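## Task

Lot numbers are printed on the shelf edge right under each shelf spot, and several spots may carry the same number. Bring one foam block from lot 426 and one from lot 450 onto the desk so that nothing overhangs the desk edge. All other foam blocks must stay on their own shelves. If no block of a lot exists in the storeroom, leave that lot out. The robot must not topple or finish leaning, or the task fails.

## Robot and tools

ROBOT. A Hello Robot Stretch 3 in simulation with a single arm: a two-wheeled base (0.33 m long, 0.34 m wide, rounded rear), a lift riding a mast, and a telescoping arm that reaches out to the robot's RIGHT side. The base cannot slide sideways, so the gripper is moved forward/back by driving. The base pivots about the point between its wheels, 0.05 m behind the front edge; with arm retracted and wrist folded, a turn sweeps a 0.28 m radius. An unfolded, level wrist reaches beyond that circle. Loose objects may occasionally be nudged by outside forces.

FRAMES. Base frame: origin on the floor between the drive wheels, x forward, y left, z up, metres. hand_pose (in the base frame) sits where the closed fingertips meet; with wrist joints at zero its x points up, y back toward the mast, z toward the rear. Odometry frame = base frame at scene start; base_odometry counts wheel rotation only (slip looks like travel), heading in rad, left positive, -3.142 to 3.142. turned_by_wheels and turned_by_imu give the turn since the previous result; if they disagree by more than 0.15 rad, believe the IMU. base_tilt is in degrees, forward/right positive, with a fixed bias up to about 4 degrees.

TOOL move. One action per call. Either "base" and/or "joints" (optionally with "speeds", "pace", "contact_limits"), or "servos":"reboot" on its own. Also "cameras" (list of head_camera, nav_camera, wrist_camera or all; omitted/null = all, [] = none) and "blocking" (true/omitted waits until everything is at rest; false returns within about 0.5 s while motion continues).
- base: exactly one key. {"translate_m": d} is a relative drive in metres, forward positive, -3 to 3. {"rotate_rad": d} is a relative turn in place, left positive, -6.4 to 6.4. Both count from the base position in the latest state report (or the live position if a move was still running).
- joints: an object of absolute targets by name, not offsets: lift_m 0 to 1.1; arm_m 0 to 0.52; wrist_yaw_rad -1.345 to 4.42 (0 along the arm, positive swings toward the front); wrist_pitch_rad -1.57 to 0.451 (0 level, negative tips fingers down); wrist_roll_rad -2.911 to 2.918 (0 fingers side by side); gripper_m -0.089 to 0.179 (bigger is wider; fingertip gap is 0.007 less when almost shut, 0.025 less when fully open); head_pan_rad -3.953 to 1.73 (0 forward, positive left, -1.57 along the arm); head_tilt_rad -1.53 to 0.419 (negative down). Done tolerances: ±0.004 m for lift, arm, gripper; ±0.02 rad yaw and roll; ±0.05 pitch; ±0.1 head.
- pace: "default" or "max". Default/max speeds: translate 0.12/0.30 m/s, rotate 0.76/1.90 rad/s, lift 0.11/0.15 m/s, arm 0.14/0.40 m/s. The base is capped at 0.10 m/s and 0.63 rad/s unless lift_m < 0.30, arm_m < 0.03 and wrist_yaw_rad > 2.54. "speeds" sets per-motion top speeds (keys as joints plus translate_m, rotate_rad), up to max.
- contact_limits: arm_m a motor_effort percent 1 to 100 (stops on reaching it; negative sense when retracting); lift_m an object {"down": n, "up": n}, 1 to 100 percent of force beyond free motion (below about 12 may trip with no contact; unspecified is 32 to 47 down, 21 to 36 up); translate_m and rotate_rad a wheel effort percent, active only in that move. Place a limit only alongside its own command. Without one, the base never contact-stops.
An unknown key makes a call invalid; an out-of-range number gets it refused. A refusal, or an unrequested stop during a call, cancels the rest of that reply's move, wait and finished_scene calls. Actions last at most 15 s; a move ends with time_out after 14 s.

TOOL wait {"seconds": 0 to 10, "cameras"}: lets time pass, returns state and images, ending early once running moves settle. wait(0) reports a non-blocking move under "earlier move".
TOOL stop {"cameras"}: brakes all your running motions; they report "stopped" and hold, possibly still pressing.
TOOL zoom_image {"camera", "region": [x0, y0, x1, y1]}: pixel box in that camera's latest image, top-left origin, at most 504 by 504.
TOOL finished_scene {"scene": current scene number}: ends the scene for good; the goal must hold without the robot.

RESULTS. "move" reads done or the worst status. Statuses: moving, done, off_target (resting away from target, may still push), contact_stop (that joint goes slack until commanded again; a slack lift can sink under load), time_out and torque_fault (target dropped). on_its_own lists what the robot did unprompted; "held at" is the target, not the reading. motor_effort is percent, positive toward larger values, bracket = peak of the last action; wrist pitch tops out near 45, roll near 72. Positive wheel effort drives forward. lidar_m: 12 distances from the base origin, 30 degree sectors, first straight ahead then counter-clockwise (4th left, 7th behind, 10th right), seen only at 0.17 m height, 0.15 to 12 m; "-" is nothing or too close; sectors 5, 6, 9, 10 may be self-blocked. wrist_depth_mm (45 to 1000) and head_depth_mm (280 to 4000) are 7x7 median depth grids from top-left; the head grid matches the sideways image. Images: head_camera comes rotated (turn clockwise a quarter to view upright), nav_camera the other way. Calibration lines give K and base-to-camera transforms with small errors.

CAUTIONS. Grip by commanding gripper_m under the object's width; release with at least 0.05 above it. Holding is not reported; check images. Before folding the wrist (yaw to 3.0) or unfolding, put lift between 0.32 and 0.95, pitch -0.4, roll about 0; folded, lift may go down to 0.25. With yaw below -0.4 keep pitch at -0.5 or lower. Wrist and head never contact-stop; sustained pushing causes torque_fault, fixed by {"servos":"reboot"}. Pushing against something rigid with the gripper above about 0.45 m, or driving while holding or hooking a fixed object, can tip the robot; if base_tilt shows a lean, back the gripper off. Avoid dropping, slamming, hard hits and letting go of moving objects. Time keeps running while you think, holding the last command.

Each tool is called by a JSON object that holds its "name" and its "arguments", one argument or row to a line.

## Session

{"name": "move", "arguments": {

}}

Scene clock: 0.00 s.
base_odometry: x=+0.000 y=+0.000 heading=+0.000
turned_by_wheels: +0.000
turned_by_imu: +0.000
base_tilt: forward=-0.4 right=-1.1
lidar_m: 0.85 0.77 0.78 0.96 1.18 1.17 1.57 1.48 1.13 1.38 3.09 1.31
head_depth_mm: 1628 2082 1363 1355 1345 1333 1320 / 1646 1263 1202 1194 1186 1177 1169 / 1653 1078 1069 1065 1057 1046 1041 / 1590 971 965 961 951 949 944 / 1470 888 878 874 872 868 868 / 828 813 810 804 800 796 794 / 756 752 750 744 740 738 734
base_status: not commanded
joint_positions: lift_m=+0.306 arm_m=+0.001 wrist_yaw_rad=+2.853 wrist_pitch_rad=-0.337 wrist_roll_rad=+0.000 gripper_m=+0.037 head_pan_rad=+0.000 head_tilt_rad=-0.004
joint_status: not commanded
measured_speeds: all 0
motor_effort: left_wheel=+0.0 right_wheel=+0.8 lift_m=+26.8 arm_m=-5.6 wrist_yaw_rad=-1.4 wrist_pitch_rad=+2.0 wrist_roll_rad=+0.0 gripper_m=+0.4 head_pan_rad=-0.4 head_tilt_rad=+7.6
hand_pose: x=+0.0453 y=+0.0786 z=+0.3376 quat_wxyz=(+0.218, +0.707, +0.017, +0.673) (m; base frame)
wrist_depth_mm: 133 - - - - - - / 136 - - - - - - / 145 - - - - - - / 156 186 872 868 813 - - / 169 181 727 674 666 685 660 / 573 193 126 561 129 573 572 / 499 205 314 500 480 491 494
pictures: head_camera (sideways), nav_camera (sideways), wrist_camera
camera_calibration:
head_camera: T_world_to_cam=[[0.0485605, -0.046266, -0.997748, 1.31414], [0.0559629, 0.997483, -0.04353, 0.0560171], [0.997251, -0.0537231, 0.0510275, -0.116971], [0, 0, 0, 1]] pos_world=[0.0496992, -0.00136005, 1.31959]
nav_camera: T_world_to_cam=[[-0.0226504, 0.0170442, 0.999598, -1.25824], [0.00971052, -0.999804, 0.0172677, 0.0275849], [0.999696, 0.0100977, 0.0224804, -0.0821518], [0, 0, 0, 1]] pos_world=[0.0533594, 0.0498547, 1.25911]
wrist_camera: T_world_to_cam=[[0.968732, -0.247103, -0.0223289, -0.0102512], [-0.145362, -0.492322, -0.858189, 0.367545], [0.201068, 0.834601, -0.512847, 0.26461], [0, 0, 0, 1]] pos_world=[0.0101531, -0.0424262, 0.450899]

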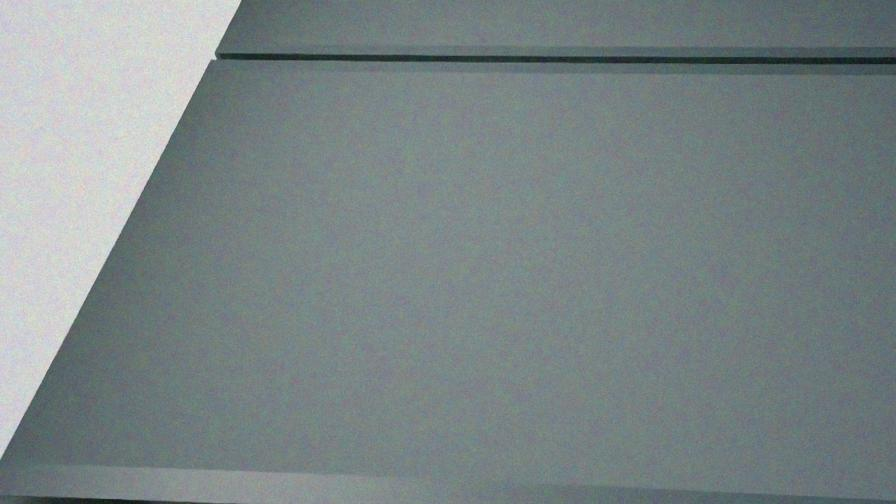

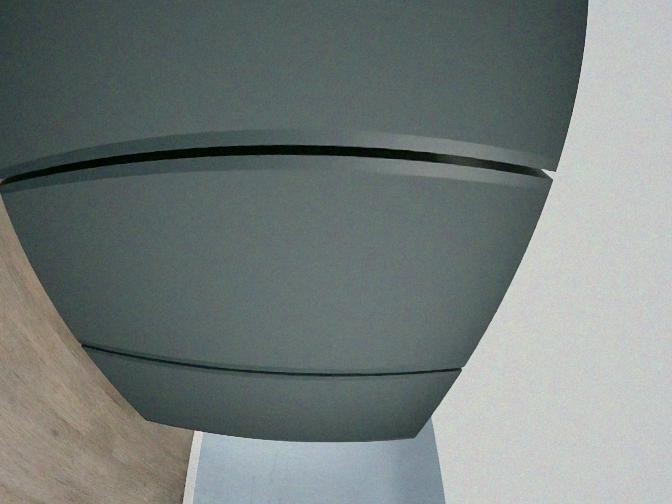

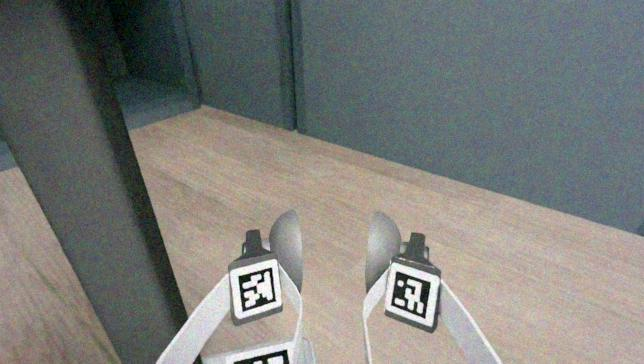

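{"name": "move", "arguments": {
  "joints": {"head_pan_rad":-1.3,"head_tilt_rad":-0.3},
  "pace": "max",
  "cameras": ["head_camera","nav_camera"]
}}

{"name": "move", "arguments": {
  "joints": {"head_pan_rad":-2.8,"head_tilt_rad":-0.3},
  "pace": "max",
  "cameras": ["head_camera","nav_camera"]
}}

{"name": "move", "arguments": {
  "joints": {"head_pan_rad":1.5,"head_tilt_rad":-0.3},
  "pace": "max",
  "cameras": ["head_camera","nav_camera"]
}}

Scene clock: 10.80 s.
move: done
base_odometry: x=+0.000 y=+0.000 heading=+0.000
turned_by_wheels: +0.000
turned_by_imu: +0.000
base_tilt: forward=-0.3 right=-1.1
lidar_m: 0.85 0.77 0.78 0.96 1.17 1.16 1.57 1.48 1.13 1.38 3.08 1.31
head_depth_mm: 1879 1926 1946 1947 1361 1072 1568 / 2161 2199 2269 2188 1343 1869 1539 / 2491 2608 2696 2532 1652 2009 1556 / 2928 3046 3191 3178 2701 2011 1535 / 2823 2971 3125 3280 2879 2012 1527 / 2689 2870 2974 3164 2839 1994 1518 / 2607 2723 2804 2975 2809 1967 1518
base_status: not commanded
joint_positions: lift_m=+0.306 arm_m=+0.001 wrist_yaw_rad=+2.853 wrist_pitch_rad=-0.337 wrist_roll_rad=+0.000 gripper_m=+0.037 head_pan_rad=-1.335 head_tilt_rad=-0.300
joint_status: all done
measured_speeds: all 0
motor_effort: left_wheel=+0.0(0.8) right_wheel=+0.7(0.9) lift_m=+26.9(27.1) arm_m=-12.1(13.0) wrist_yaw_rad=+0.6(1.9) wrist_pitch_rad=+2.1(2.1) wrist_roll_rad=-0.1(0.3) gripper_m=+0.5(0.9) head_pan_rad=+3.9(4.9) head_tilt_rad=-3.3(8.5)
hand_pose: x=+0.0453 y=+0.0786 z=+0.3376 quat_wxyz=(+0.218, +0.707, +0.017, +0.673) (m; base frame)
wrist_depth_mm: 133 - - - - - - / 136 - - - - - - / 145 - - - - - - / 156 186 875 872 815 - - / 169 181 725 678 671 699 660 / 568 193 126 566 129 574 571 / 506 205 313 503 483 491 488
pictures: head_camera (sideways), nav_camera (sideways)
camera_calibration:
head_camera: T_world_to_cam=[[-0.102118, 0.227124, -0.968497, 1.27663], [0.97946, 0.193122, -0.0579847, 0.0691933], [0.173868, -0.954525, -0.24218, 0.269719], [0, 0, 0, 1]] pos_world=[0.0156993, -0.0458618, 1.30574]
nav_camera: T_world_to_cam=[[0.0795891, -0.258548, 0.962714, -1.21053], [-0.96885, -0.24727, 0.0136891, 0.038253], [0.234511, -0.933815, -0.270174, 0.303428], [0, 0, 0, 1]] pos_world=[0.0622493, -0.0201761, 1.24685]

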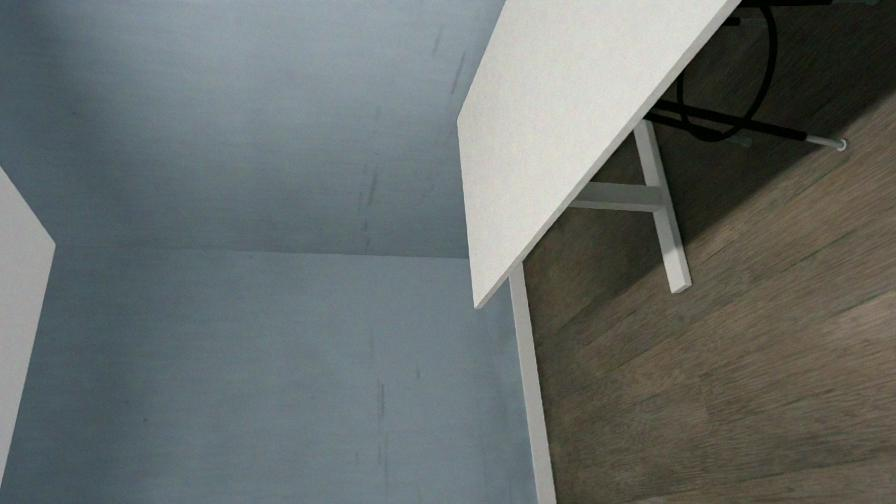

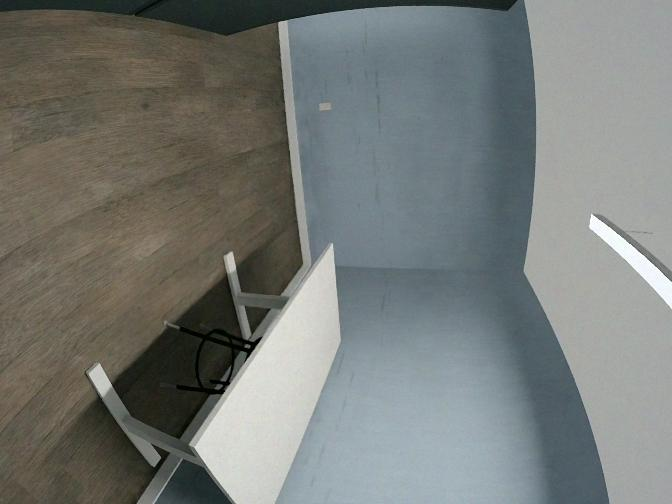

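Scene clock: 12.93 s.
move: done
base_odometry: x=+0.000 y=+0.000 heading=+0.000
turned_by_wheels: +0.000
turned_by_imu: +0.000
base_tilt: forward=-0.2 right=-1.3
lidar_m: 0.85 0.77 0.78 0.96 1.17 1.16 1.57 1.48 1.13 1.38 3.09 1.31
head_depth_mm: 1575 1665 1755 1872 2001 2026 1564 / 1498 1587 1685 1768 1890 1946 1548 / 1429 1504 1577 1674 1773 1858 1544 / 1379 1449 1526 1608 1695 1779 1546 / 1318 1389 1454 1530 1612 1698 1528 / 1279 1341 1401 1470 1545 1643 1541 / 1236 1283 1343 1415 1484 1563 1518
base_status: not commanded
joint_positions: lift_m=+0.306 arm_m=+0.001 wrist_yaw_rad=+2.853 wrist_pitch_rad=-0.337 wrist_roll_rad=+0.000 gripper_m=+0.037 head_pan_rad=-2.808 head_tilt_rad=-0.300
joint_status: all done
measured_speeds: translate_m=+0.000 rotate_rad=+0.000 lift_m=+0.000 arm_m=+0.000 wrist_yaw_rad=+0.000 wrist_pitch_rad=+0.000 wrist_roll_rad=+0.000 head_pan_rad=+0.024 head_tilt_rad=+0.000
motor_effort: left_wheel=-0.1(0.6) right_wheel=+0.3(1.5) lift_m=+26.8(27.1) arm_m=-12.5(12.9) wrist_yaw_rad=-0.7(2.2) wrist_pitch_rad=+2.1(2.1) wrist_roll_rad=-0.1(0.3) gripper_m=+0.2(1.2) head_pan_rad=+3.5(4.7) head_tilt_rad=-2.5(5.6)
hand_pose: x=+0.0453 y=+0.0786 z=+0.3376 quat_wxyz=(+0.218, +0.707, +0.017, +0.673) (m; base frame)
wrist_depth_mm: 133 - - - - - - / 137 - - - - - - / 144 - - - - - - / 155 186 865 853 829 - - / 169 181 720 672 662 691 660 / 570 193 126 559 129 569 569 / 507 205 314 497 481 497 491
pictures: head_camera (sideways), nav_camera (sideways)
camera_calibration:
head_camera: T_world_to_cam=[[0.216424, 0.123955, -0.968399, 1.27457], [0.288033, -0.955864, -0.0579788, 0.0733576], [-0.932844, -0.266383, -0.242575, 0.277017], [0, 0, 0, 1]] pos_world=[-0.0385634, -0.0140767, 1.30574]
nav_camera: T_world_to_cam=[[-0.249976, -0.104676, 0.962577, -1.20825], [-0.340936, 0.939987, 0.0136805, 0.0344463], [-0.906242, -0.324757, -0.270662, 0.311022], [0, 0, 0, 1]] pos_world=[-0.0084292, -0.0578479, 1.24675]

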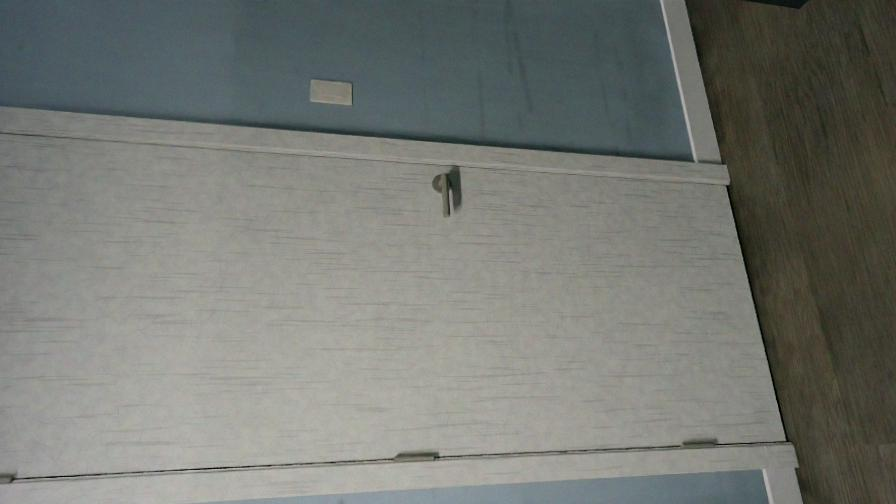

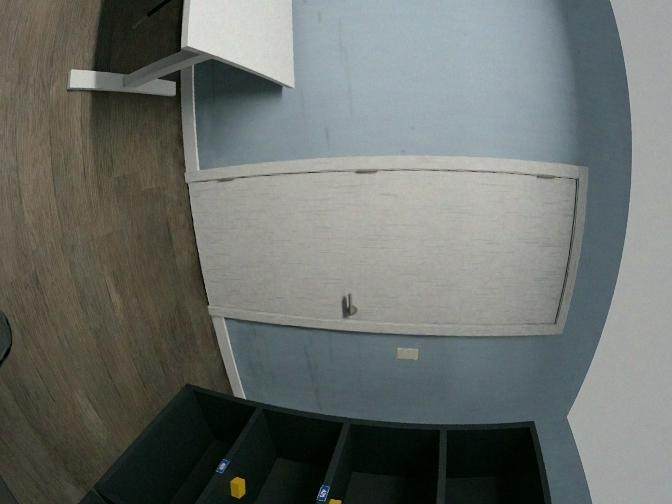

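Scene clock: 16.00 s.
move: done
base_odometry: x=+0.000 y=+0.000 heading=+0.000
turned_by_wheels: +0.000
turned_by_imu: +0.000
base_tilt: forward=-0.3 right=-1.1
lidar_m: 0.84 0.77 0.78 0.96 1.17 1.16 1.57 1.48 1.13 1.38 3.08 1.31
head_depth_mm: 731 751 775 796 821 853 885 / 793 821 849 883 906 942 983 / 883 908 939 976 1016 1058 1110 / 975 1013 1054 1095 1148 1208 1261 / 1090 1136 1192 1257 1319 1394 1439 / 1173 1221 1289 1363 1426 1540 1484 / 1316 1346 1502 1515 1590 1701 1436
base_status: not commanded
joint_positions: lift_m=+0.306 arm_m=+0.001 wrist_yaw_rad=+2.853 wrist_pitch_rad=-0.337 wrist_roll_rad=+0.000 gripper_m=+0.037 head_pan_rad=+1.508 head_tilt_rad=-0.300
joint_status: all done
measured_speeds: translate_m=+0.000 rotate_rad=+0.000 lift_m=+0.000 arm_m=+0.000 wrist_yaw_rad=+0.000 wrist_pitch_rad=+0.000 wrist_roll_rad=+0.000 head_pan_rad=-0.024 head_tilt_rad=+0.000
motor_effort: left_wheel=+0.0(0.9) right_wheel=+0.5(1.3) lift_m=+26.0(27.4) arm_m=-11.6(12.9) wrist_yaw_rad=+0.2(2.2) wrist_pitch_rad=+2.1(2.2) wrist_roll_rad=+0.1(0.3) gripper_m=+0.8(1.0) head_pan_rad=-3.1(6.5) head_tilt_rad=-1.9(6.0)
hand_pose: x=+0.0453 y=+0.0786 z=+0.3376 quat_wxyz=(+0.218, +0.707, +0.017, +0.673) (m; base frame)
wrist_depth_mm: 134 - - - - - - / 137 - - - - - - / 144 - - - - - - / 156 186 873 867 825 - - / 170 181 724 662 662 685 659 / 568 193 126 564 129 573 567 / 504 205 315 502 481 496 487
pictures: head_camera (sideways), nav_camera (sideways)
camera_calibration:
head_camera: T_world_to_cam=[[0.0308378, -0.247492, -0.968399, 1.2757], [-0.992973, 0.10316, -0.0579849, 0.081216], [0.114251, 0.963382, -0.242572, 0.270615], [0, 0, 0, 1]] pos_world=[0.0103873, 0.0466423, 1.30574]
nav_camera: T_world_to_cam=[[-0.0000875706, 0.271012, 0.962576, -1.20978], [0.998743, -0.0482178, 0.0136665, 0.0263352], [0.0501171, 0.961368, -0.270667, 0.305167], [0, 0, 0, 1]] pos_world=[-0.0417021, 0.0357571, 1.24675]

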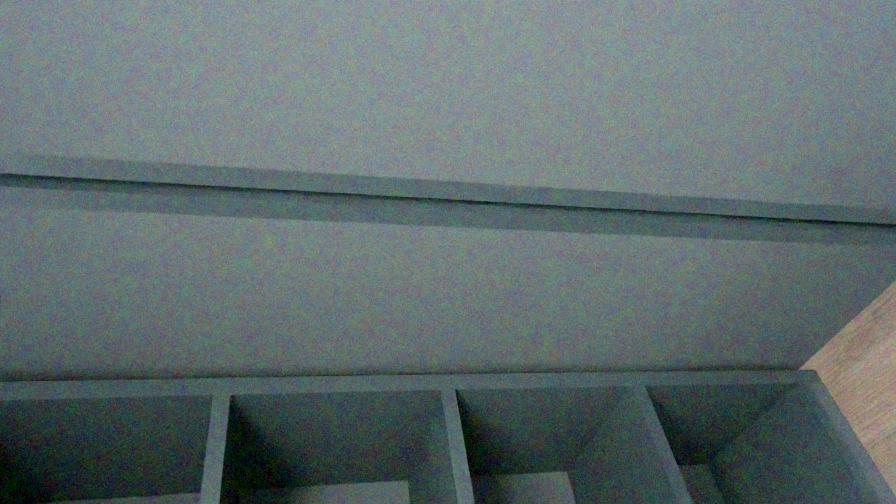

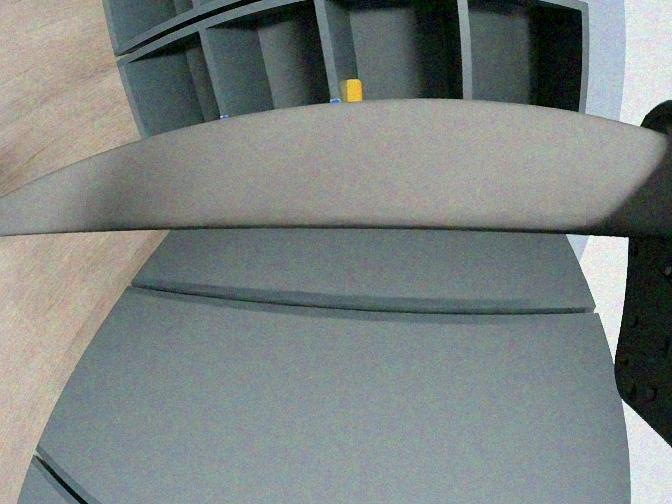

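{"name": "move", "arguments": {
  "base": {"rotate_rad":-0.932},
  "joints": {"head_pan_rad":-3.14,"head_tilt_rad":-0.35},
  "pace": "max",
  "cameras": ["head_camera","nav_camera"]
}}

{"name": "move", "arguments": {
  "joints": {"head_pan_rad":-3.7},
  "pace": "max",
  "cameras": ["head_camera"]
}}

{"name": "move", "arguments": {
  "joints": {"head_pan_rad":-2.6},
  "pace": "max",
  "cameras": ["head_camera"]
}}

Scene clock: 56.17 s.
move: done
base_odometry: x=+0.000 y=+0.000 heading=-0.932
turned_by_wheels: -0.932
turned_by_imu: -0.916
base_tilt: forward=-0.3 right=-1.1
lidar_m: 3.10 1.13 0.80 0.77 0.79 1.07 1.16 1.58 1.55 1.48 1.13 2.01
head_depth_mm: 1397 1451 1565 1555 1546 1620 1455 / 1390 1446 1558 1585 1593 1728 1437 / 1384 1435 1551 1365 1595 1712 1442 / 1378 1421 1542 1525 1570 1705 1423 / 1366 1413 1514 1317 1463 1628 1410 / 980 1040 1111 1185 1293 1342 1402 / 1356 1416 1519 1610 1533 1680 1409
base_status: done
joint_positions: lift_m=+0.306 arm_m=+0.001 wrist_yaw_rad=+2.853 wrist_pitch_rad=-0.337 wrist_roll_rad=+0.000 gripper_m=+0.037 head_pan_rad=-3.148 head_tilt_rad=-0.350
joint_status: all done
measured_speeds: translate_m=+0.000 rotate_rad=+0.000 lift_m=+0.000 arm_m=+0.000 wrist_yaw_rad=+0.000 wrist_pitch_rad=+0.000 wrist_roll_rad=+0.000 head_pan_rad=+0.024 head_tilt_rad=+0.000
motor_effort: left_wheel=+8.0(12.4) right_wheel=-8.8(13.5) lift_m=+26.5(27.0) arm_m=-11.7(12.8) wrist_yaw_rad=-0.4(1.9) wrist_pitch_rad=+2.0(2.1) wrist_roll_rad=+0.0(0.4) gripper_m=+0.4(1.1) head_pan_rad=+3.5(5.4) head_tilt_rad=-3.7(7.1)
hand_pose: x=+0.0453 y=+0.0786 z=+0.3376 quat_wxyz=(+0.218, +0.707, +0.017, +0.673) (m; base frame)
wrist_depth_mm: 134 - - 799 - - - / 136 - - 842 - - - / 145 157 - 905 - - - / 155 169 842 870 858 848 837 / 169 180 728 674 660 686 689 / 567 192 126 556 129 571 573 / 508 205 313 496 487 495 492
pictures: head_camera (sideways), nav_camera (sideways)
camera_calibration:
head_camera: T_world_to_cam=[[0.293205, 0.0443014, -0.955023, 1.25663], [-0.0445853, -0.997205, -0.0599465, 0.0779781], [-0.955009, 0.0601566, -0.29041, 0.339405], [0, 0, 0, 1]] pos_world=[-0.0408374, 0.00167244, 1.30335]
nav_camera: T_world_to_cam=[[-0.318091, -0.0149074, 0.947943, -1.18875], [-0.00835607, 0.999882, 0.0129203, 0.0334226], [-0.948023, -0.00381125, -0.318178, 0.373162], [0, 0, 0, 1]] pos_world=[-0.0240846, -0.0497177, 1.24517]

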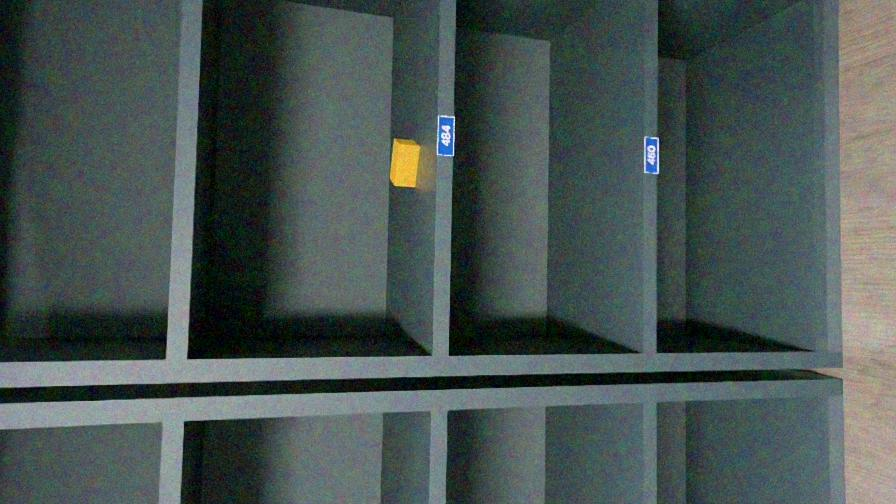

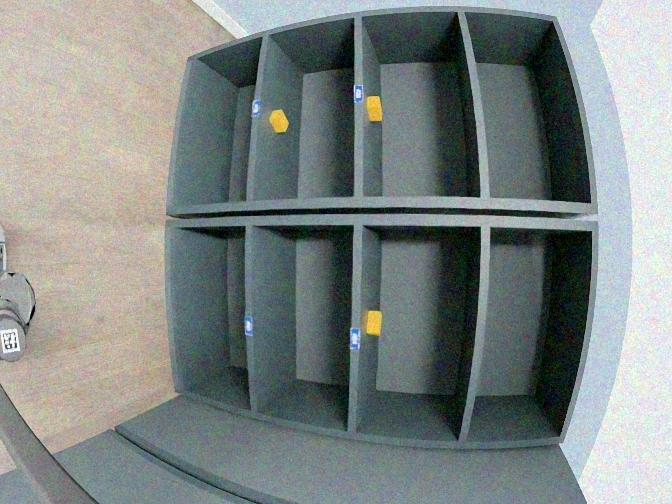

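Scene clock: 56.93 s.
move: done
base_odometry: x=+0.000 y=+0.000 heading=-0.932
turned_by_wheels: +0.000
turned_by_imu: +0.000
base_tilt: forward=-0.3 right=-1.3
lidar_m: 3.10 1.12 0.81 0.77 0.80 1.07 1.16 1.58 1.56 1.48 1.13 2.01
head_depth_mm: 803 828 853 885 916 957 1019 / 897 934 966 1009 1034 1081 1129 / 1011 1050 1092 1146 1194 1249 1310 / 1150 1210 1267 1329 1413 1490 1449 / 1235 1278 1377 1428 1510 1635 1458 / 1443 1492 1596 1677 1542 1748 1454 / 1395 1434 1530 1586 1521 1676 1402
base_status: not commanded
joint_positions: lift_m=+0.306 arm_m=+0.001 wrist_yaw_rad=+2.853 wrist_pitch_rad=-0.337 wrist_roll_rad=+0.000 gripper_m=+0.037 head_pan_rad=-3.714 head_tilt_rad=-0.350
joint_status: all done
measured_speeds: all 0
motor_effort: left_wheel=+7.9(8.4) right_wheel=-9.0(9.8) lift_m=+27.1(27.2) arm_m=-12.4(12.7) wrist_yaw_rad=+0.4(1.3) wrist_pitch_rad=+2.1(2.1) wrist_roll_rad=+0.1(0.3) gripper_m=+0.3(0.9) head_pan_rad=-0.8(6.3) head_tilt_rad=-4.1(4.1)
hand_pose: x=+0.0453 y=+0.0786 z=+0.3376 quat_wxyz=(+0.218, +0.707, +0.017, +0.673) (m; base frame)
wrist_depth_mm: 134 - - 798 - - - / 136 - - 860 - - - / 145 158 - 913 - - - / 156 168 836 858 867 854 838 / 170 181 722 660 661 684 679 / 579 192 126 566 128 575 573 / 503 205 313 497 482 491 495
pictures: head_camera (sideways)
camera_calibration:
head_camera: T_world_to_cam=[[0.271286, -0.119939, -0.954996, 1.25675], [-0.572469, -0.817734, -0.0599214, 0.0811618], [-0.773746, 0.562961, -0.290501, 0.33835], [0, 0, 0, 1]] pos_world=[-0.0326799, 0.0266244, 1.30335]

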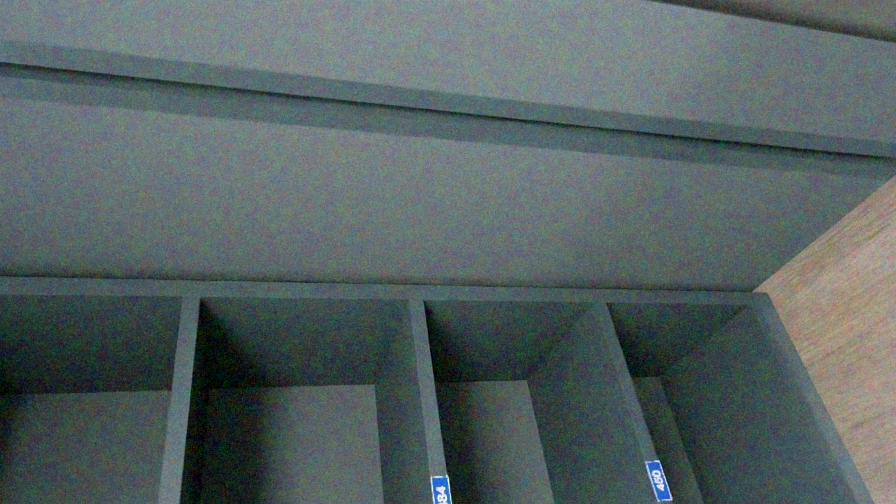

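Scene clock: 57.87 s.
move: done
base_odometry: x=+0.000 y=+0.000 heading=-0.932
turned_by_wheels: +0.000
turned_by_imu: +0.000
base_tilt: forward=-0.2 right=-1.2
lidar_m: 3.08 1.13 0.81 0.77 0.80 1.07 1.16 1.58 1.56 1.48 1.13 2.01
head_depth_mm: 1365 1390 1479 1137 1197 1269 1355 / 1438 1475 1578 1593 1596 1660 1400 / 1513 1553 1675 1741 1583 1785 1454 / 1598 1661 1755 1856 1660 1772 1465 / 1509 1540 1700 1756 1748 1765 1465 / 1357 1423 1549 1636 1731 1787 1460 / 1697 1760 1832 1923 2010 1849 1450
base_status: not commanded
joint_positions: lift_m=+0.306 arm_m=+0.001 wrist_yaw_rad=+2.853 wrist_pitch_rad=-0.337 wrist_roll_rad=+0.000 gripper_m=+0.037 head_pan_rad=-2.576 head_tilt_rad=-0.350
joint_status: all done
measured_speeds: all 0
motor_effort: left_wheel=+7.9(8.3) right_wheel=-10.3(10.3) lift_m=+26.3(27.1) arm_m=-11.3(12.4) wrist_yaw_rad=-0.2(1.5) wrist_pitch_rad=+2.1(2.1) wrist_roll_rad=-0.1(0.3) gripper_m=+0.1(1.1) head_pan_rad=-1.0(5.4) head_tilt_rad=-3.4(3.9)
hand_pose: x=+0.0453 y=+0.0786 z=+0.3376 quat_wxyz=(+0.218, +0.707, +0.017, +0.673) (m; base frame)
wrist_depth_mm: 134 - - 789 - - - / 136 - - 846 - - - / 144 157 - 913 - - - / 156 168 834 860 861 853 852 / 170 180 739 672 674 688 689 / 573 193 126 566 129 571 570 / 511 205 313 501 485 495 491
pictures: head_camera (sideways)
camera_calibration:
head_camera: T_world_to_cam=[[0.222627, 0.196029, -0.954992, 1.25704], [0.502414, -0.862548, -0.0599309, 0.0746023], [-0.835474, -0.466459, -0.290515, 0.338753], [0, 0, 0, 1]] pos_world=[-0.034313, -0.0240541, 1.30335]

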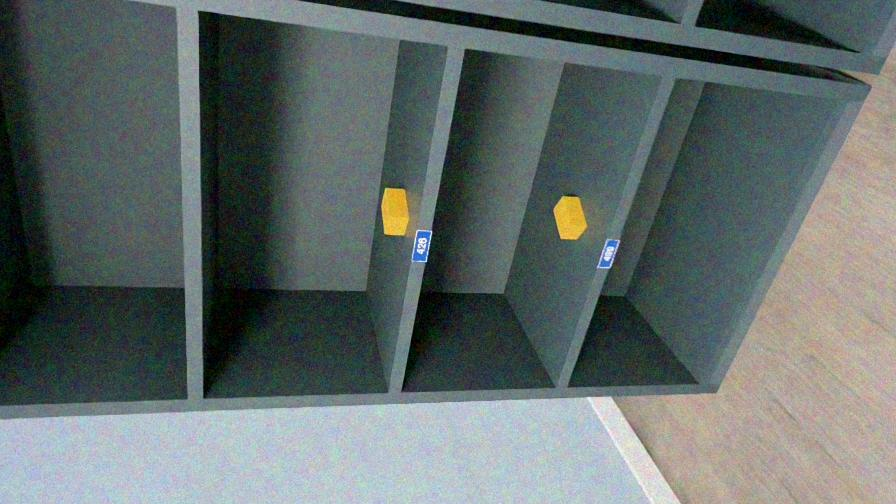

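{"name": "zoom_image", "arguments": {
  "camera": "head_camera",
  "region": [370, 180, 640, 280]
}}

{"name": "move", "arguments": {
  "joints": {"head_pan_rad":-3.3},
  "pace": "max",
  "cameras": ["head_camera"]
}}

{"name": "zoom_image", "arguments": {
  "camera": "head_camera",
  "region": [400, 180, 680, 300]
}}

Scaled by 1.867 from the camera's 896x504 image, which has a finer 1280x720 frame.

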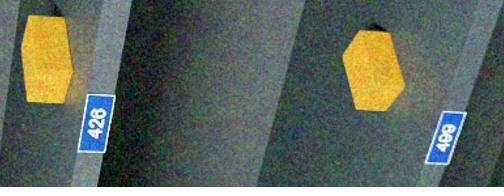

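Scene clock: 69.93 s.
move: done
base_odometry: x=+0.000 y=+0.000 heading=-0.932
turned_by_wheels: +0.000
turned_by_imu: +0.000
base_tilt: forward=-0.3 right=-1.2
lidar_m: 3.09 1.13 0.81 0.77 0.80 1.07 1.16 1.57 1.56 1.48 1.13 2.01
head_depth_mm: 1202 1208 1254 1307 1369 1400 1401 / 1438 1438 1532 1473 1493 1589 1485 / 1452 1496 1625 1721 1574 1784 1479 / 1398 1453 1568 1686 1562 1757 1459 / 1376 1440 1543 1497 1557 1699 1423 / 1347 1392 1504 1455 1539 1687 1416 / 1301 1165 1204 1160 1210 1282 1358
base_status: not commanded
joint_positions: lift_m=+0.306 arm_m=+0.001 wrist_yaw_rad=+2.853 wrist_pitch_rad=-0.337 wrist_roll_rad=+0.000 gripper_m=+0.037 head_pan_rad=-3.322 head_tilt_rad=-0.350
joint_status: all done
measured_speeds: all 0
motor_effort: left_wheel=+8.1(8.2) right_wheel=-9.3(10.0) lift_m=+26.6(27.0) arm_m=-11.1(11.4) wrist_yaw_rad=-1.5(2.0) wrist_pitch_rad=+2.1(2.1) wrist_roll_rad=+0.2(0.3) gripper_m=+0.0(0.8) head_pan_rad=+1.0(4.6) head_tilt_rad=-3.2(3.5)
hand_pose: x=+0.0453 y=+0.0786 z=+0.3376 quat_wxyz=(+0.218, +0.707, +0.017, +0.673) (m; base frame)
wrist_depth_mm: 134 - - 790 - - - / 136 - - 846 - - - / 145 157 - 921 - - - / 155 169 843 874 851 864 855 / 169 180 724 662 665 691 686 / 567 193 126 561 129 575 567 / 508 205 315 497 486 492 492
pictures: head_camera (sideways)
camera_calibration:
head_camera: T_world_to_cam=[[0.296547, -0.00718063, -0.954991, 1.25658], [-0.216602, -0.974419, -0.0599333, 0.0790215], [-0.930131, 0.224626, -0.290517, 0.339347], [0, 0, 0, 1]] pos_world=[-0.0398833, 0.00979697, 1.30335]

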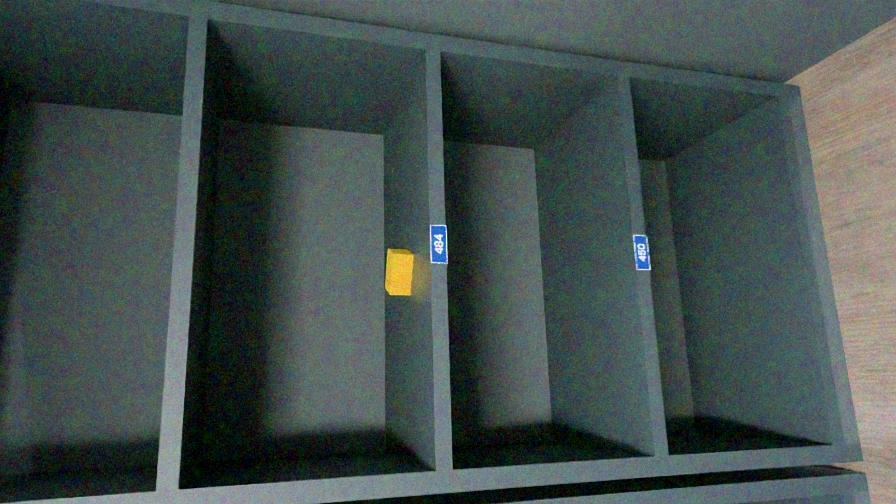

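Scaled by 1.800 from the camera's 896x504 image, which has a finer 1280x720 frame.

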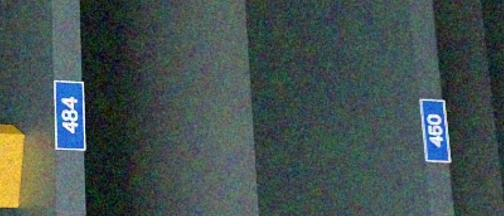

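{"name": "move", "arguments": {
  "base": {"rotate_rad":-2.275},
  "joints": {"lift_m":0.28,"head_pan_rad":-1.57,"head_tilt_rad":-0.4},
  "pace": "max",
  "cameras": []
}}

{"name": "move", "arguments": {
  "base": {"translate_m":0.882},
  "pace": "max",
  "cameras": []
}}

{"name": "move", "arguments": {
  "base": {"rotate_rad":0.717},
  "joints": {"lift_m":0.9},
  "pace": "max",
  "cameras": ["head_camera"]
}}

{"name": "move", "arguments": {
  "joints": {"wrist_yaw_rad":0,"gripper_m":0.179},
  "pace": "max",
  "cameras": []
}}

{"name": "move", "arguments": {
  "joints": {"wrist_pitch_rad":-0.2,"lift_m":0.985},
  "pace": "max",
  "cameras": ["wrist_camera","head_camera"]
}}

Scene clock: 109.00 s.
move: done
base_odometry: x=+0.000 y=+0.000 heading=+3.077
turned_by_wheels: -2.275
turned_by_imu: -2.232
base_tilt: forward=-0.3 right=-1.1
lidar_m: 1.57 1.48 1.13 1.38 3.10 1.36 0.86 0.77 0.78 0.95 1.57 1.16
head_depth_mm: 744 774 810 843 885 929 979 / 817 851 891 936 987 1042 1101 / 903 948 1004 1054 1126 1187 1259 / 1007 1066 1127 1194 1277 1370 1373 / 1133 1201 1287 1367 1478 1586 1401 / 1197 1262 1374 1496 1570 1650 1396 / 1381 1452 1530 1674 1476 1637 1387
base_status: done
joint_positions: lift_m=+0.280 arm_m=+0.001 wrist_yaw_rad=+2.853 wrist_pitch_rad=-0.338 wrist_roll_rad=+0.000 gripper_m=+0.037 head_pan_rad=-1.566 head_tilt_rad=-0.401
joint_status: all done
measured_speeds: all 0
motor_effort: left_wheel=+6.5(15.1) right_wheel=-9.5(14.9) lift_m=+25.9(29.9) arm_m=-12.1(12.9) wrist_yaw_rad=-0.5(2.2) wrist_pitch_rad=+2.3(2.3) wrist_roll_rad=+0.0(0.3) gripper_m=+0.4(1.0) head_pan_rad=-3.2(6.8) head_tilt_rad=-1.4(6.0)
hand_pose: x=+0.0453 y=+0.0785 z=+0.3110 quat_wxyz=(+0.218, +0.707, +0.018, +0.673) (m; base frame)
wrist_depth_mm: 133 - - - - - - / 136 - - - - - - / 145 - - - - - - / 156 186 823 802 813 806 793 / 171 180 680 629 621 641 639 / 541 193 126 530 129 544 540 / 476 206 286 456 451 465 464
pictures: none
No camera images: "cameras" was empty.

Scene clock: 113.30 s.
move: done
base_odometry: x=-0.880 y=+0.057 heading=+3.077
turned_by_wheels: +0.000
turned_by_imu: +0.000
base_tilt: forward=-0.3 right=-1.3
lidar_m: 0.72 0.83 0.83 1.03 1.10 2.52 1.59 1.44 1.45 0.74 1.04 0.71
head_depth_mm: 1337 1351 1439 1481 1529 1639 1422 / 1369 1460 1552 1260 1460 1624 1376 / 1223 1341 1434 1111 1438 1196 1331 / 640 690 736 794 871 971 1248 / 611 673 721 763 833 910 978 / 630 783 848 847 968 1014 874 / 559 923 986 886 1125 1035 827
base_status: done
joint_positions: lift_m=+0.280 arm_m=+0.001 wrist_yaw_rad=+2.853 wrist_pitch_rad=-0.338 wrist_roll_rad=+0.000 gripper_m=+0.037 head_pan_rad=-1.570 head_tilt_rad=-0.401
joint_status: not commanded
measured_speeds: all 0
motor_effort: left_wheel=+1.5(15.7) right_wheel=+6.9(10.5) lift_m=+28.6(28.7) arm_m=-10.5(12.4) wrist_yaw_rad=-0.1(1.8) wrist_pitch_rad=+2.2(2.4) wrist_roll_rad=+0.3(0.3) gripper_m=+0.0(1.1) head_pan_rad=-3.5(3.8) head_tilt_rad=+2.7(3.0)
hand_pose: x=+0.0453 y=+0.0785 z=+0.3110 quat_wxyz=(+0.218, +0.707, +0.018, +0.673) (m; base frame)
wrist_depth_mm: 133 - - - - - - / 136 - - - - - - / 145 - - - - - - / 156 185 817 804 811 769 - / 171 180 689 631 625 647 644 / 536 193 126 529 129 540 539 / 476 206 284 452 456 467 463
pictures: none
No camera images: "cameras" was empty.

Scene clock: 118.23 s.
move: done
base_odometry: x=-0.880 y=+0.057 heading=-2.490
turned_by_wheels: +0.717
turned_by_imu: +0.704
base_tilt: forward=-0.3 right=-1.1
lidar_m: 0.83 0.86 1.09 1.86 2.03 1.49 1.44 1.47 0.74 1.04 0.71 0.86
head_depth_mm: 555 925 990 957 715 1055 853 / 501 925 984 945 708 1067 844 / 507 924 987 933 702 1058 839 / 516 925 989 919 694 1050 836 / 528 925 985 911 687 1043 833 / 540 919 982 900 682 1040 828 / 549 921 982 885 674 1033 822
base_status: done
joint_positions: lift_m=+0.900 arm_m=+0.001 wrist_yaw_rad=+2.853 wrist_pitch_rad=-0.339 wrist_roll_rad=+0.000 gripper_m=+0.037 head_pan_rad=-1.570 head_tilt_rad=-0.400
joint_status: all done
measured_speeds: all 0
motor_effort: left_wheel=-6.4(13.4) right_wheel=+6.9(14.3) lift_m=+27.2(32.1) arm_m=-12.2(13.1) wrist_yaw_rad=-0.4(1.6) wrist_pitch_rad=+2.3(2.5) wrist_roll_rad=-0.1(0.4) gripper_m=+0.2(1.0) head_pan_rad=-2.0(3.4) head_tilt_rad=+4.6(5.7)
hand_pose: x=+0.0452 y=+0.0784 z=+0.9308 quat_wxyz=(+0.219, +0.706, +0.018, +0.673) (m; base frame)
wrist_depth_mm: 134 - - - - - - / 136 - - - - - - / 144 - - - - - - / 155 186 - - - - - / 172 181 - - - - - / - 194 126 - 128 - - / - 205 - - - - -
pictures: head_camera (sideways)
camera_calibration:
head_camera: T_world_to_cam=[[-0.0465413, 0.340202, -0.9392, 1.23806], [0.997503, -0.034167, -0.0618066, 0.0739753], [-0.0531163, -0.939732, -0.337762, 0.395557], [0, 0, 0, 1]] pos_world=[0.00484084, -0.0469445, 1.30096]

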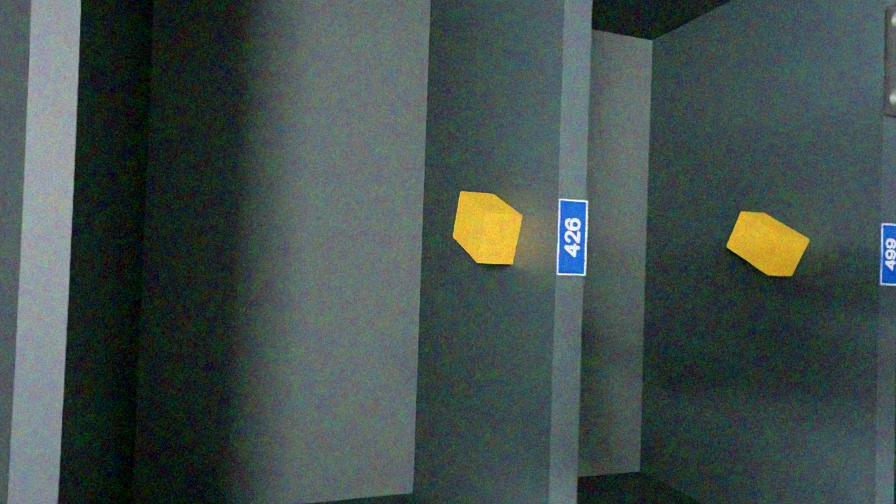

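Scene clock: 120.20 s.
move: done
base_odometry: x=-0.880 y=+0.057 heading=-2.490
turned_by_wheels: +0.000
turned_by_imu: +0.000
base_tilt: forward=-0.2 right=-1.0
lidar_m: 0.82 0.86 1.09 1.86 2.02 1.49 1.44 1.47 0.74 1.04 0.71 0.85
head_depth_mm: 556 925 989 955 716 1052 851 / 500 925 989 947 708 1065 778 / 507 921 986 929 702 1055 894 / 517 923 987 923 693 1056 - / 528 924 988 909 687 1046 830 / 541 923 981 895 681 1047 781 / 550 922 983 888 675 1038 825
base_status: not commanded
joint_positions: lift_m=+0.900 arm_m=+0.001 wrist_yaw_rad=+0.003 wrist_pitch_rad=-0.339 wrist_roll_rad=+0.000 gripper_m=+0.179 head_pan_rad=-1.570 head_tilt_rad=-0.400
joint_status: all done
measured_speeds: all 0
motor_effort: left_wheel=-6.4(6.9) right_wheel=+6.6(7.5) lift_m=+23.4(27.2) arm_m=-11.6(12.5) wrist_yaw_rad=-3.5(7.9) wrist_pitch_rad=+2.4(2.5) wrist_roll_rad=-0.2(0.3) gripper_m=+0.7(83.6) head_pan_rad=-2.0(3.1) head_tilt_rad=+4.2(5.5)
hand_pose: x=-0.0208 y=-0.3792 z=+0.9308 quat_wxyz=(+0.697, +0.121, -0.696, -0.119) (m; base frame)
wrist_depth_mm: - - - 324 - - - / - - - 327 - - - / - - - - - 805 - / - - - - - - - / - 142 - - - - - / - 126 - - - - - / - - - - - - 105
pictures: none
No camera images: "cameras" was empty.

Scene clock: 121.57 s.
move: done
base_odometry: x=-0.880 y=+0.057 heading=-2.490
turned_by_wheels: +0.000
turned_by_imu: +0.000
base_tilt: forward=-0.2 right=-1.2
lidar_m: 0.82 0.86 1.09 1.86 2.03 1.49 1.44 1.47 0.74 1.04 0.71 0.85
head_depth_mm: 555 924 992 961 715 - - / 501 925 986 948 708 1026 - / 508 925 989 932 660 - - / 517 920 988 919 657 - - / 530 923 986 911 686 1044 828 / 541 920 985 898 680 936 826 / 551 926 986 886 675 1035 825
base_status: not commanded
joint_positions: lift_m=+0.985 arm_m=+0.001 wrist_yaw_rad=+0.003 wrist_pitch_rad=-0.221 wrist_roll_rad=+0.000 gripper_m=+0.179 head_pan_rad=-1.570 head_tilt_rad=-0.400
joint_status: all done
measured_speeds: all 0
motor_effort: left_wheel=-6.3(6.7) right_wheel=+6.8(7.7) lift_m=+25.5(32.0) arm_m=-10.7(11.8) wrist_yaw_rad=-3.7(4.6) wrist_pitch_rad=+3.5(5.9) wrist_roll_rad=+0.1(0.3) gripper_m=+0.3(1.1) head_pan_rad=-2.2(2.8) head_tilt_rad=+4.7(5.4)
hand_pose: x=-0.0208 y=-0.3902 z=+1.0440 quat_wxyz=(+0.703, +0.079, -0.702, -0.077) (m; base frame)
wrist_depth_mm: - - - - - - - / - - - - - - - / - - - - - - - / - - - 377 - - - / - 142 - - - 883 - / - 126 - - - - - / - - - - - - 105
pictures: head_camera (sideways), wrist_camera
camera_calibration:
head_camera: T_world_to_cam=[[-0.0465413, 0.340202, -0.9392, 1.23806], [0.997503, -0.034167, -0.0618066, 0.0739753], [-0.0531163, -0.939732, -0.337762, 0.395557], [0, 0, 0, 1]] pos_world=[0.00484084, -0.0469445, 1.30096]
wrist_camera: T_world_to_cam=[[-0.998874, -0.0440326, -0.0176453, -0.0129095], [-0.00200022, 0.410742, -0.91175, 1.14467], [0.0473944, -0.910688, -0.410367, 0.240197], [0, 0, 0, 1]] pos_world=[-0.0219894, -0.251986, 1.14199]

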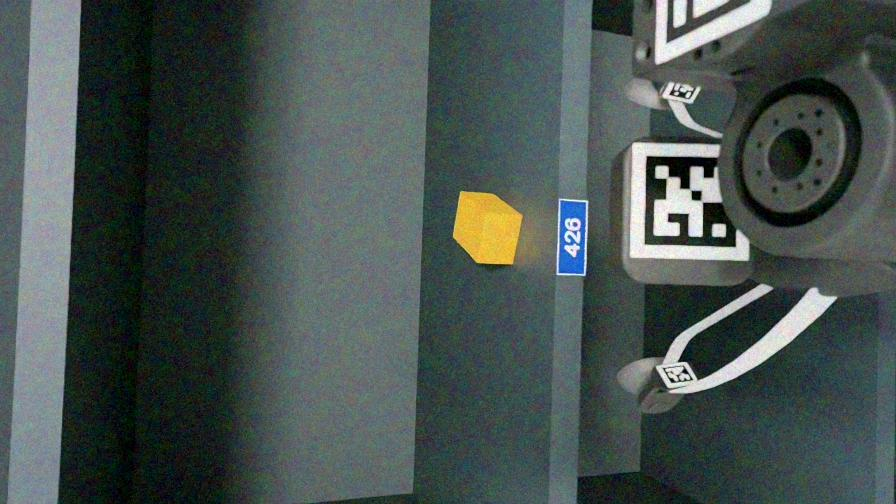

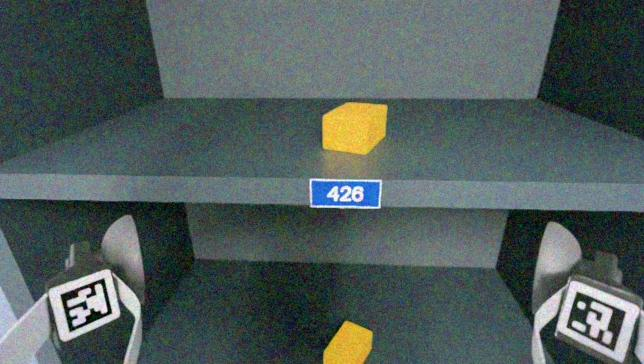

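{"name": "zoom_image", "arguments": {
  "camera": "wrist_camera",
  "region": [300, 85, 412, 170]
}}

Scaled by 4.500.

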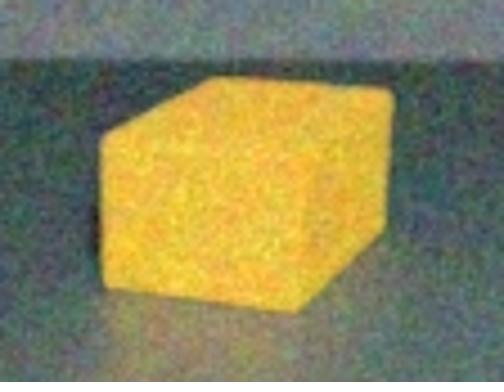

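{"name": "move", "arguments": {
  "base": {"translate_m":0.065},
  "joints": {"wrist_yaw_rad":-0.37,"lift_m":0.962},
  "cameras": []
}}

{"name": "move", "arguments": {
  "joints": {"arm_m":0.22},
  "cameras": ["wrist_camera"]
}}

Scene clock: 156.43 s.
move: done
base_odometry: x=-0.932 y=+0.017 heading=-2.490
turned_by_wheels: +0.000
turned_by_imu: +0.000
base_tilt: forward=-0.3 right=-1.1
lidar_m: 0.76 0.79 1.07 1.58 2.11 1.56 1.50 0.83 0.78 1.04 0.68 0.79
head_depth_mm: 555 923 988 959 714 1158 - / 561 923 986 946 708 1200 - / 507 922 988 937 701 1140 - / 517 923 986 921 695 981 858 / 528 920 985 910 685 1049 832 / 541 922 985 893 682 1039 828 / 549 901 954 852 676 963 824
base_status: done
joint_positions: lift_m=+0.962 arm_m=+0.001 wrist_yaw_rad=-0.367 wrist_pitch_rad=-0.221 wrist_roll_rad=+0.000 gripper_m=+0.179 head_pan_rad=-1.570 head_tilt_rad=-0.400
joint_status: all done
measured_speeds: all 0
motor_effort: left_wheel=+5.7(8.4) right_wheel=+5.0(10.4) lift_m=+25.1(25.1) arm_m=-9.0(10.1) wrist_yaw_rad=-3.4(5.6) wrist_pitch_rad=+3.4(3.6) wrist_roll_rad=+0.1(0.3) gripper_m=+0.7(1.0) head_pan_rad=-1.4(2.1) head_tilt_rad=+3.9(5.3)
hand_pose: x=-0.1093 y=-0.3739 z=+1.0210 quat_wxyz=(+0.677, -0.051, -0.705, -0.205) (m; base frame)
wrist_depth_mm: - - - - 816 - - / - - - - - - - / - - - - - - - / - - 365 - - - - / - 142 - - - - - / - 139 - - 811 - - / - - - - - 700 105
pictures: none
No camera images: "cameras" was empty.

Scene clock: 159.30 s.
move: done
base_odometry: x=-0.932 y=+0.017 heading=-2.490
turned_by_wheels: +0.000
turned_by_imu: +0.000
base_tilt: forward=-0.3 right=-1.2
lidar_m: 0.76 0.79 1.07 1.58 2.13 1.55 1.50 0.83 0.78 1.04 0.68 0.79
head_depth_mm: 555 928 992 957 - 1035 846 / 501 924 989 943 328 1027 845 / 507 925 983 434 326 925 837 / 517 922 987 921 351 982 835 / 527 922 981 909 687 1050 830 / 542 921 986 898 680 1042 827 / 552 900 953 851 676 966 824
base_status: not commanded
joint_positions: lift_m=+0.962 arm_m=+0.220 wrist_yaw_rad=-0.367 wrist_pitch_rad=-0.221 wrist_roll_rad=+0.000 gripper_m=+0.179 head_pan_rad=-1.570 head_tilt_rad=-0.400
joint_status: all done
measured_speeds: all 0
motor_effort: left_wheel=+5.0(6.0) right_wheel=+4.8(5.3) lift_m=+26.2(26.5) arm_m=+12.4(14.4) wrist_yaw_rad=-2.2(4.4) wrist_pitch_rad=+3.5(3.6) wrist_roll_rad=+0.2(0.3) gripper_m=+0.5(1.3) head_pan_rad=-1.0(1.8) head_tilt_rad=+4.3(5.0)
hand_pose: x=-0.1094 y=-0.5933 z=+1.0210 quat_wxyz=(+0.677, -0.051, -0.705, -0.206) (m; base frame)
wrist_depth_mm: - - - - - - - / - - - - - - - / - - - - - - - / - - - - - - - / - 142 - - - - - / - 139 - 178 - - - / 146 158 166 182 - - 105
pictures: wrist_camera
camera_calibration:
wrist_camera: T_world_to_cam=[[-0.947126, 0.320375, -0.0176393, 0.111138], [0.146749, 0.383635, -0.911751, 1.20703], [-0.285335, -0.866132, -0.410365, 0.0400169], [0, 0, 0, 1]] pos_world=[-0.0604503, -0.464003, 1.11889]

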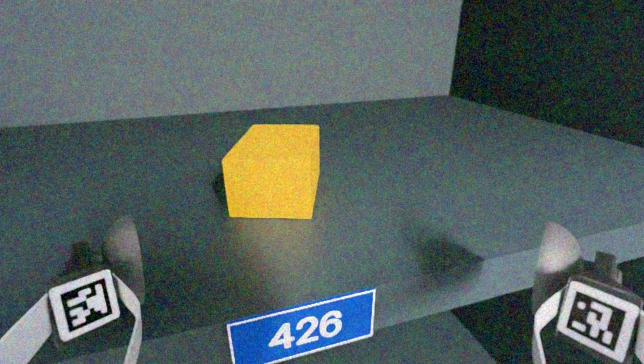

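{"name": "move", "arguments": {
  "joints": {"arm_m":0.355},
  "contact_limits": {"arm_m":30},
  "cameras": ["wrist_camera"]
}}

{"name": "move", "arguments": {
  "joints": {"gripper_m":0.02},
  "cameras": ["wrist_camera"]
}}

Scene clock: 168.27 s.
move: done
base_odometry: x=-0.932 y=+0.017 heading=-2.490
turned_by_wheels: +0.000
turned_by_imu: +0.000
base_tilt: forward=-0.2 right=-1.2
lidar_m: 0.76 0.79 1.07 1.59 2.11 1.56 1.51 0.83 0.78 1.04 0.68 0.79
head_depth_mm: 558 925 987 958 - 1075 847 / 502 922 991 421 664 1069 845 / 507 926 985 452 626 1062 837 / 517 925 984 485 629 1053 834 / 529 920 986 907 686 1045 832 / 543 926 986 895 681 1039 826 / 495 904 953 852 673 963 822
base_status: not commanded
joint_positions: lift_m=+0.962 arm_m=+0.355 wrist_yaw_rad=-0.367 wrist_pitch_rad=-0.221 wrist_roll_rad=+0.000 gripper_m=+0.179 head_pan_rad=-1.570 head_tilt_rad=-0.400
joint_status: all done
measured_speeds: all 0
motor_effort: left_wheel=+5.2(5.7) right_wheel=+4.4(5.4) lift_m=+29.4(30.2) arm_m=+12.1(14.3) wrist_yaw_rad=-2.3(3.9) wrist_pitch_rad=+3.4(3.6) wrist_roll_rad=+0.2(0.3) gripper_m=+0.2(1.0) head_pan_rad=-0.6(1.4) head_tilt_rad=+4.1(4.6)
contact_limits: arm_m 30 (drawing in: default 31, maximum 55; extending or still: default 39, maximum 69)
hand_pose: x=-0.1094 y=-0.7283 z=+1.0210 quat_wxyz=(+0.677, -0.051, -0.705, -0.206) (m; base frame)
wrist_depth_mm: - - - - - 516 - / - - - - - 540 - / - - - - - - - / - - - 174 - - - / - 142 - 148 148 - - / - 139 124 118 118 - - / 145 149 149 123 125 153 107
pictures: wrist_camera
camera_calibration:
wrist_camera: T_world_to_cam=[[-0.947126, 0.320375, -0.0176393, 0.154388], [0.146749, 0.383635, -0.911751, 1.25882], [-0.285335, -0.866132, -0.410365, -0.0769109], [0, 0, 0, 1]] pos_world=[-0.0604503, -0.599003, 1.11889]

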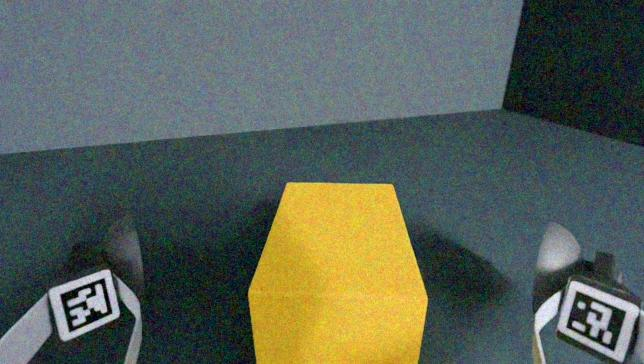

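Scene clock: 170.40 s.
move: done
base_odometry: x=-0.932 y=+0.017 heading=-2.490
turned_by_wheels: +0.000
turned_by_imu: +0.000
base_tilt: forward=-0.3 right=-1.1
lidar_m: 0.76 0.79 1.07 1.58 2.12 1.55 1.50 0.83 0.78 1.04 0.68 0.79
head_depth_mm: 556 920 987 957 - 1071 845 / 501 925 990 421 663 1068 844 / 508 926 985 452 626 1055 841 / 519 921 984 484 630 1053 835 / 530 924 983 908 689 1047 831 / 543 920 983 894 683 1040 827 / 495 906 954 854 674 964 824
base_status: not commanded
joint_positions: lift_m=+0.962 arm_m=+0.355 wrist_yaw_rad=-0.368 wrist_pitch_rad=-0.221 wrist_roll_rad=+0.000 gripper_m=+0.021 head_pan_rad=-1.570 head_tilt_rad=-0.400
joint_status: all done
measured_speeds: all 0
motor_effort: left_wheel=+5.3(5.5) right_wheel=+4.2(5.5) lift_m=+29.5(29.9) arm_m=+7.7(12.2) wrist_yaw_rad=-2.2(4.1) wrist_pitch_rad=+3.5(3.6) wrist_roll_rad=+0.1(0.3) gripper_m=-20.5(92.3) head_pan_rad=-0.6(0.8) head_tilt_rad=+3.1(4.7)
contact_limits: arm_m 30 (drawing in: default 31, maximum 55; extending or still: default 39, maximum 69)
hand_pose: x=-0.1095 y=-0.7283 z=+1.0210 quat_wxyz=(+0.677, -0.051, -0.705, -0.206) (m; base frame)
wrist_depth_mm: - - - - - 512 - / - - - - - 542 - / - - - - - - - / - - - 185 - - - / - - 150 148 148 - - / - - 129 119 125 122 - / 155 109 144 128 144 144 153
pictures: wrist_camera
camera_calibration:
wrist_camera: T_world_to_cam=[[-0.947022, 0.320686, -0.0175988, 0.154536], [0.14684, 0.383599, -0.911751, 1.2588], [-0.285635, -0.866033, -0.410366, -0.0768694], [0, 0, 0, 1]] pos_world=[-0.06045, -0.599003, 1.11889]

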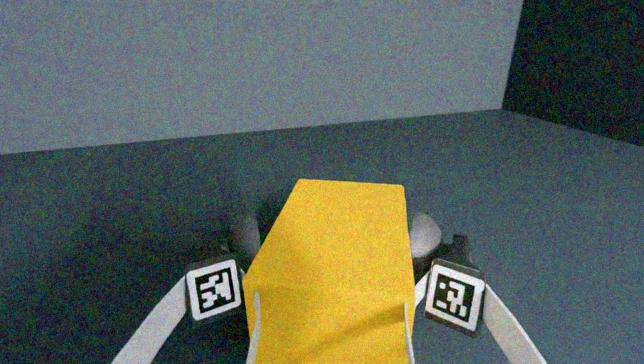

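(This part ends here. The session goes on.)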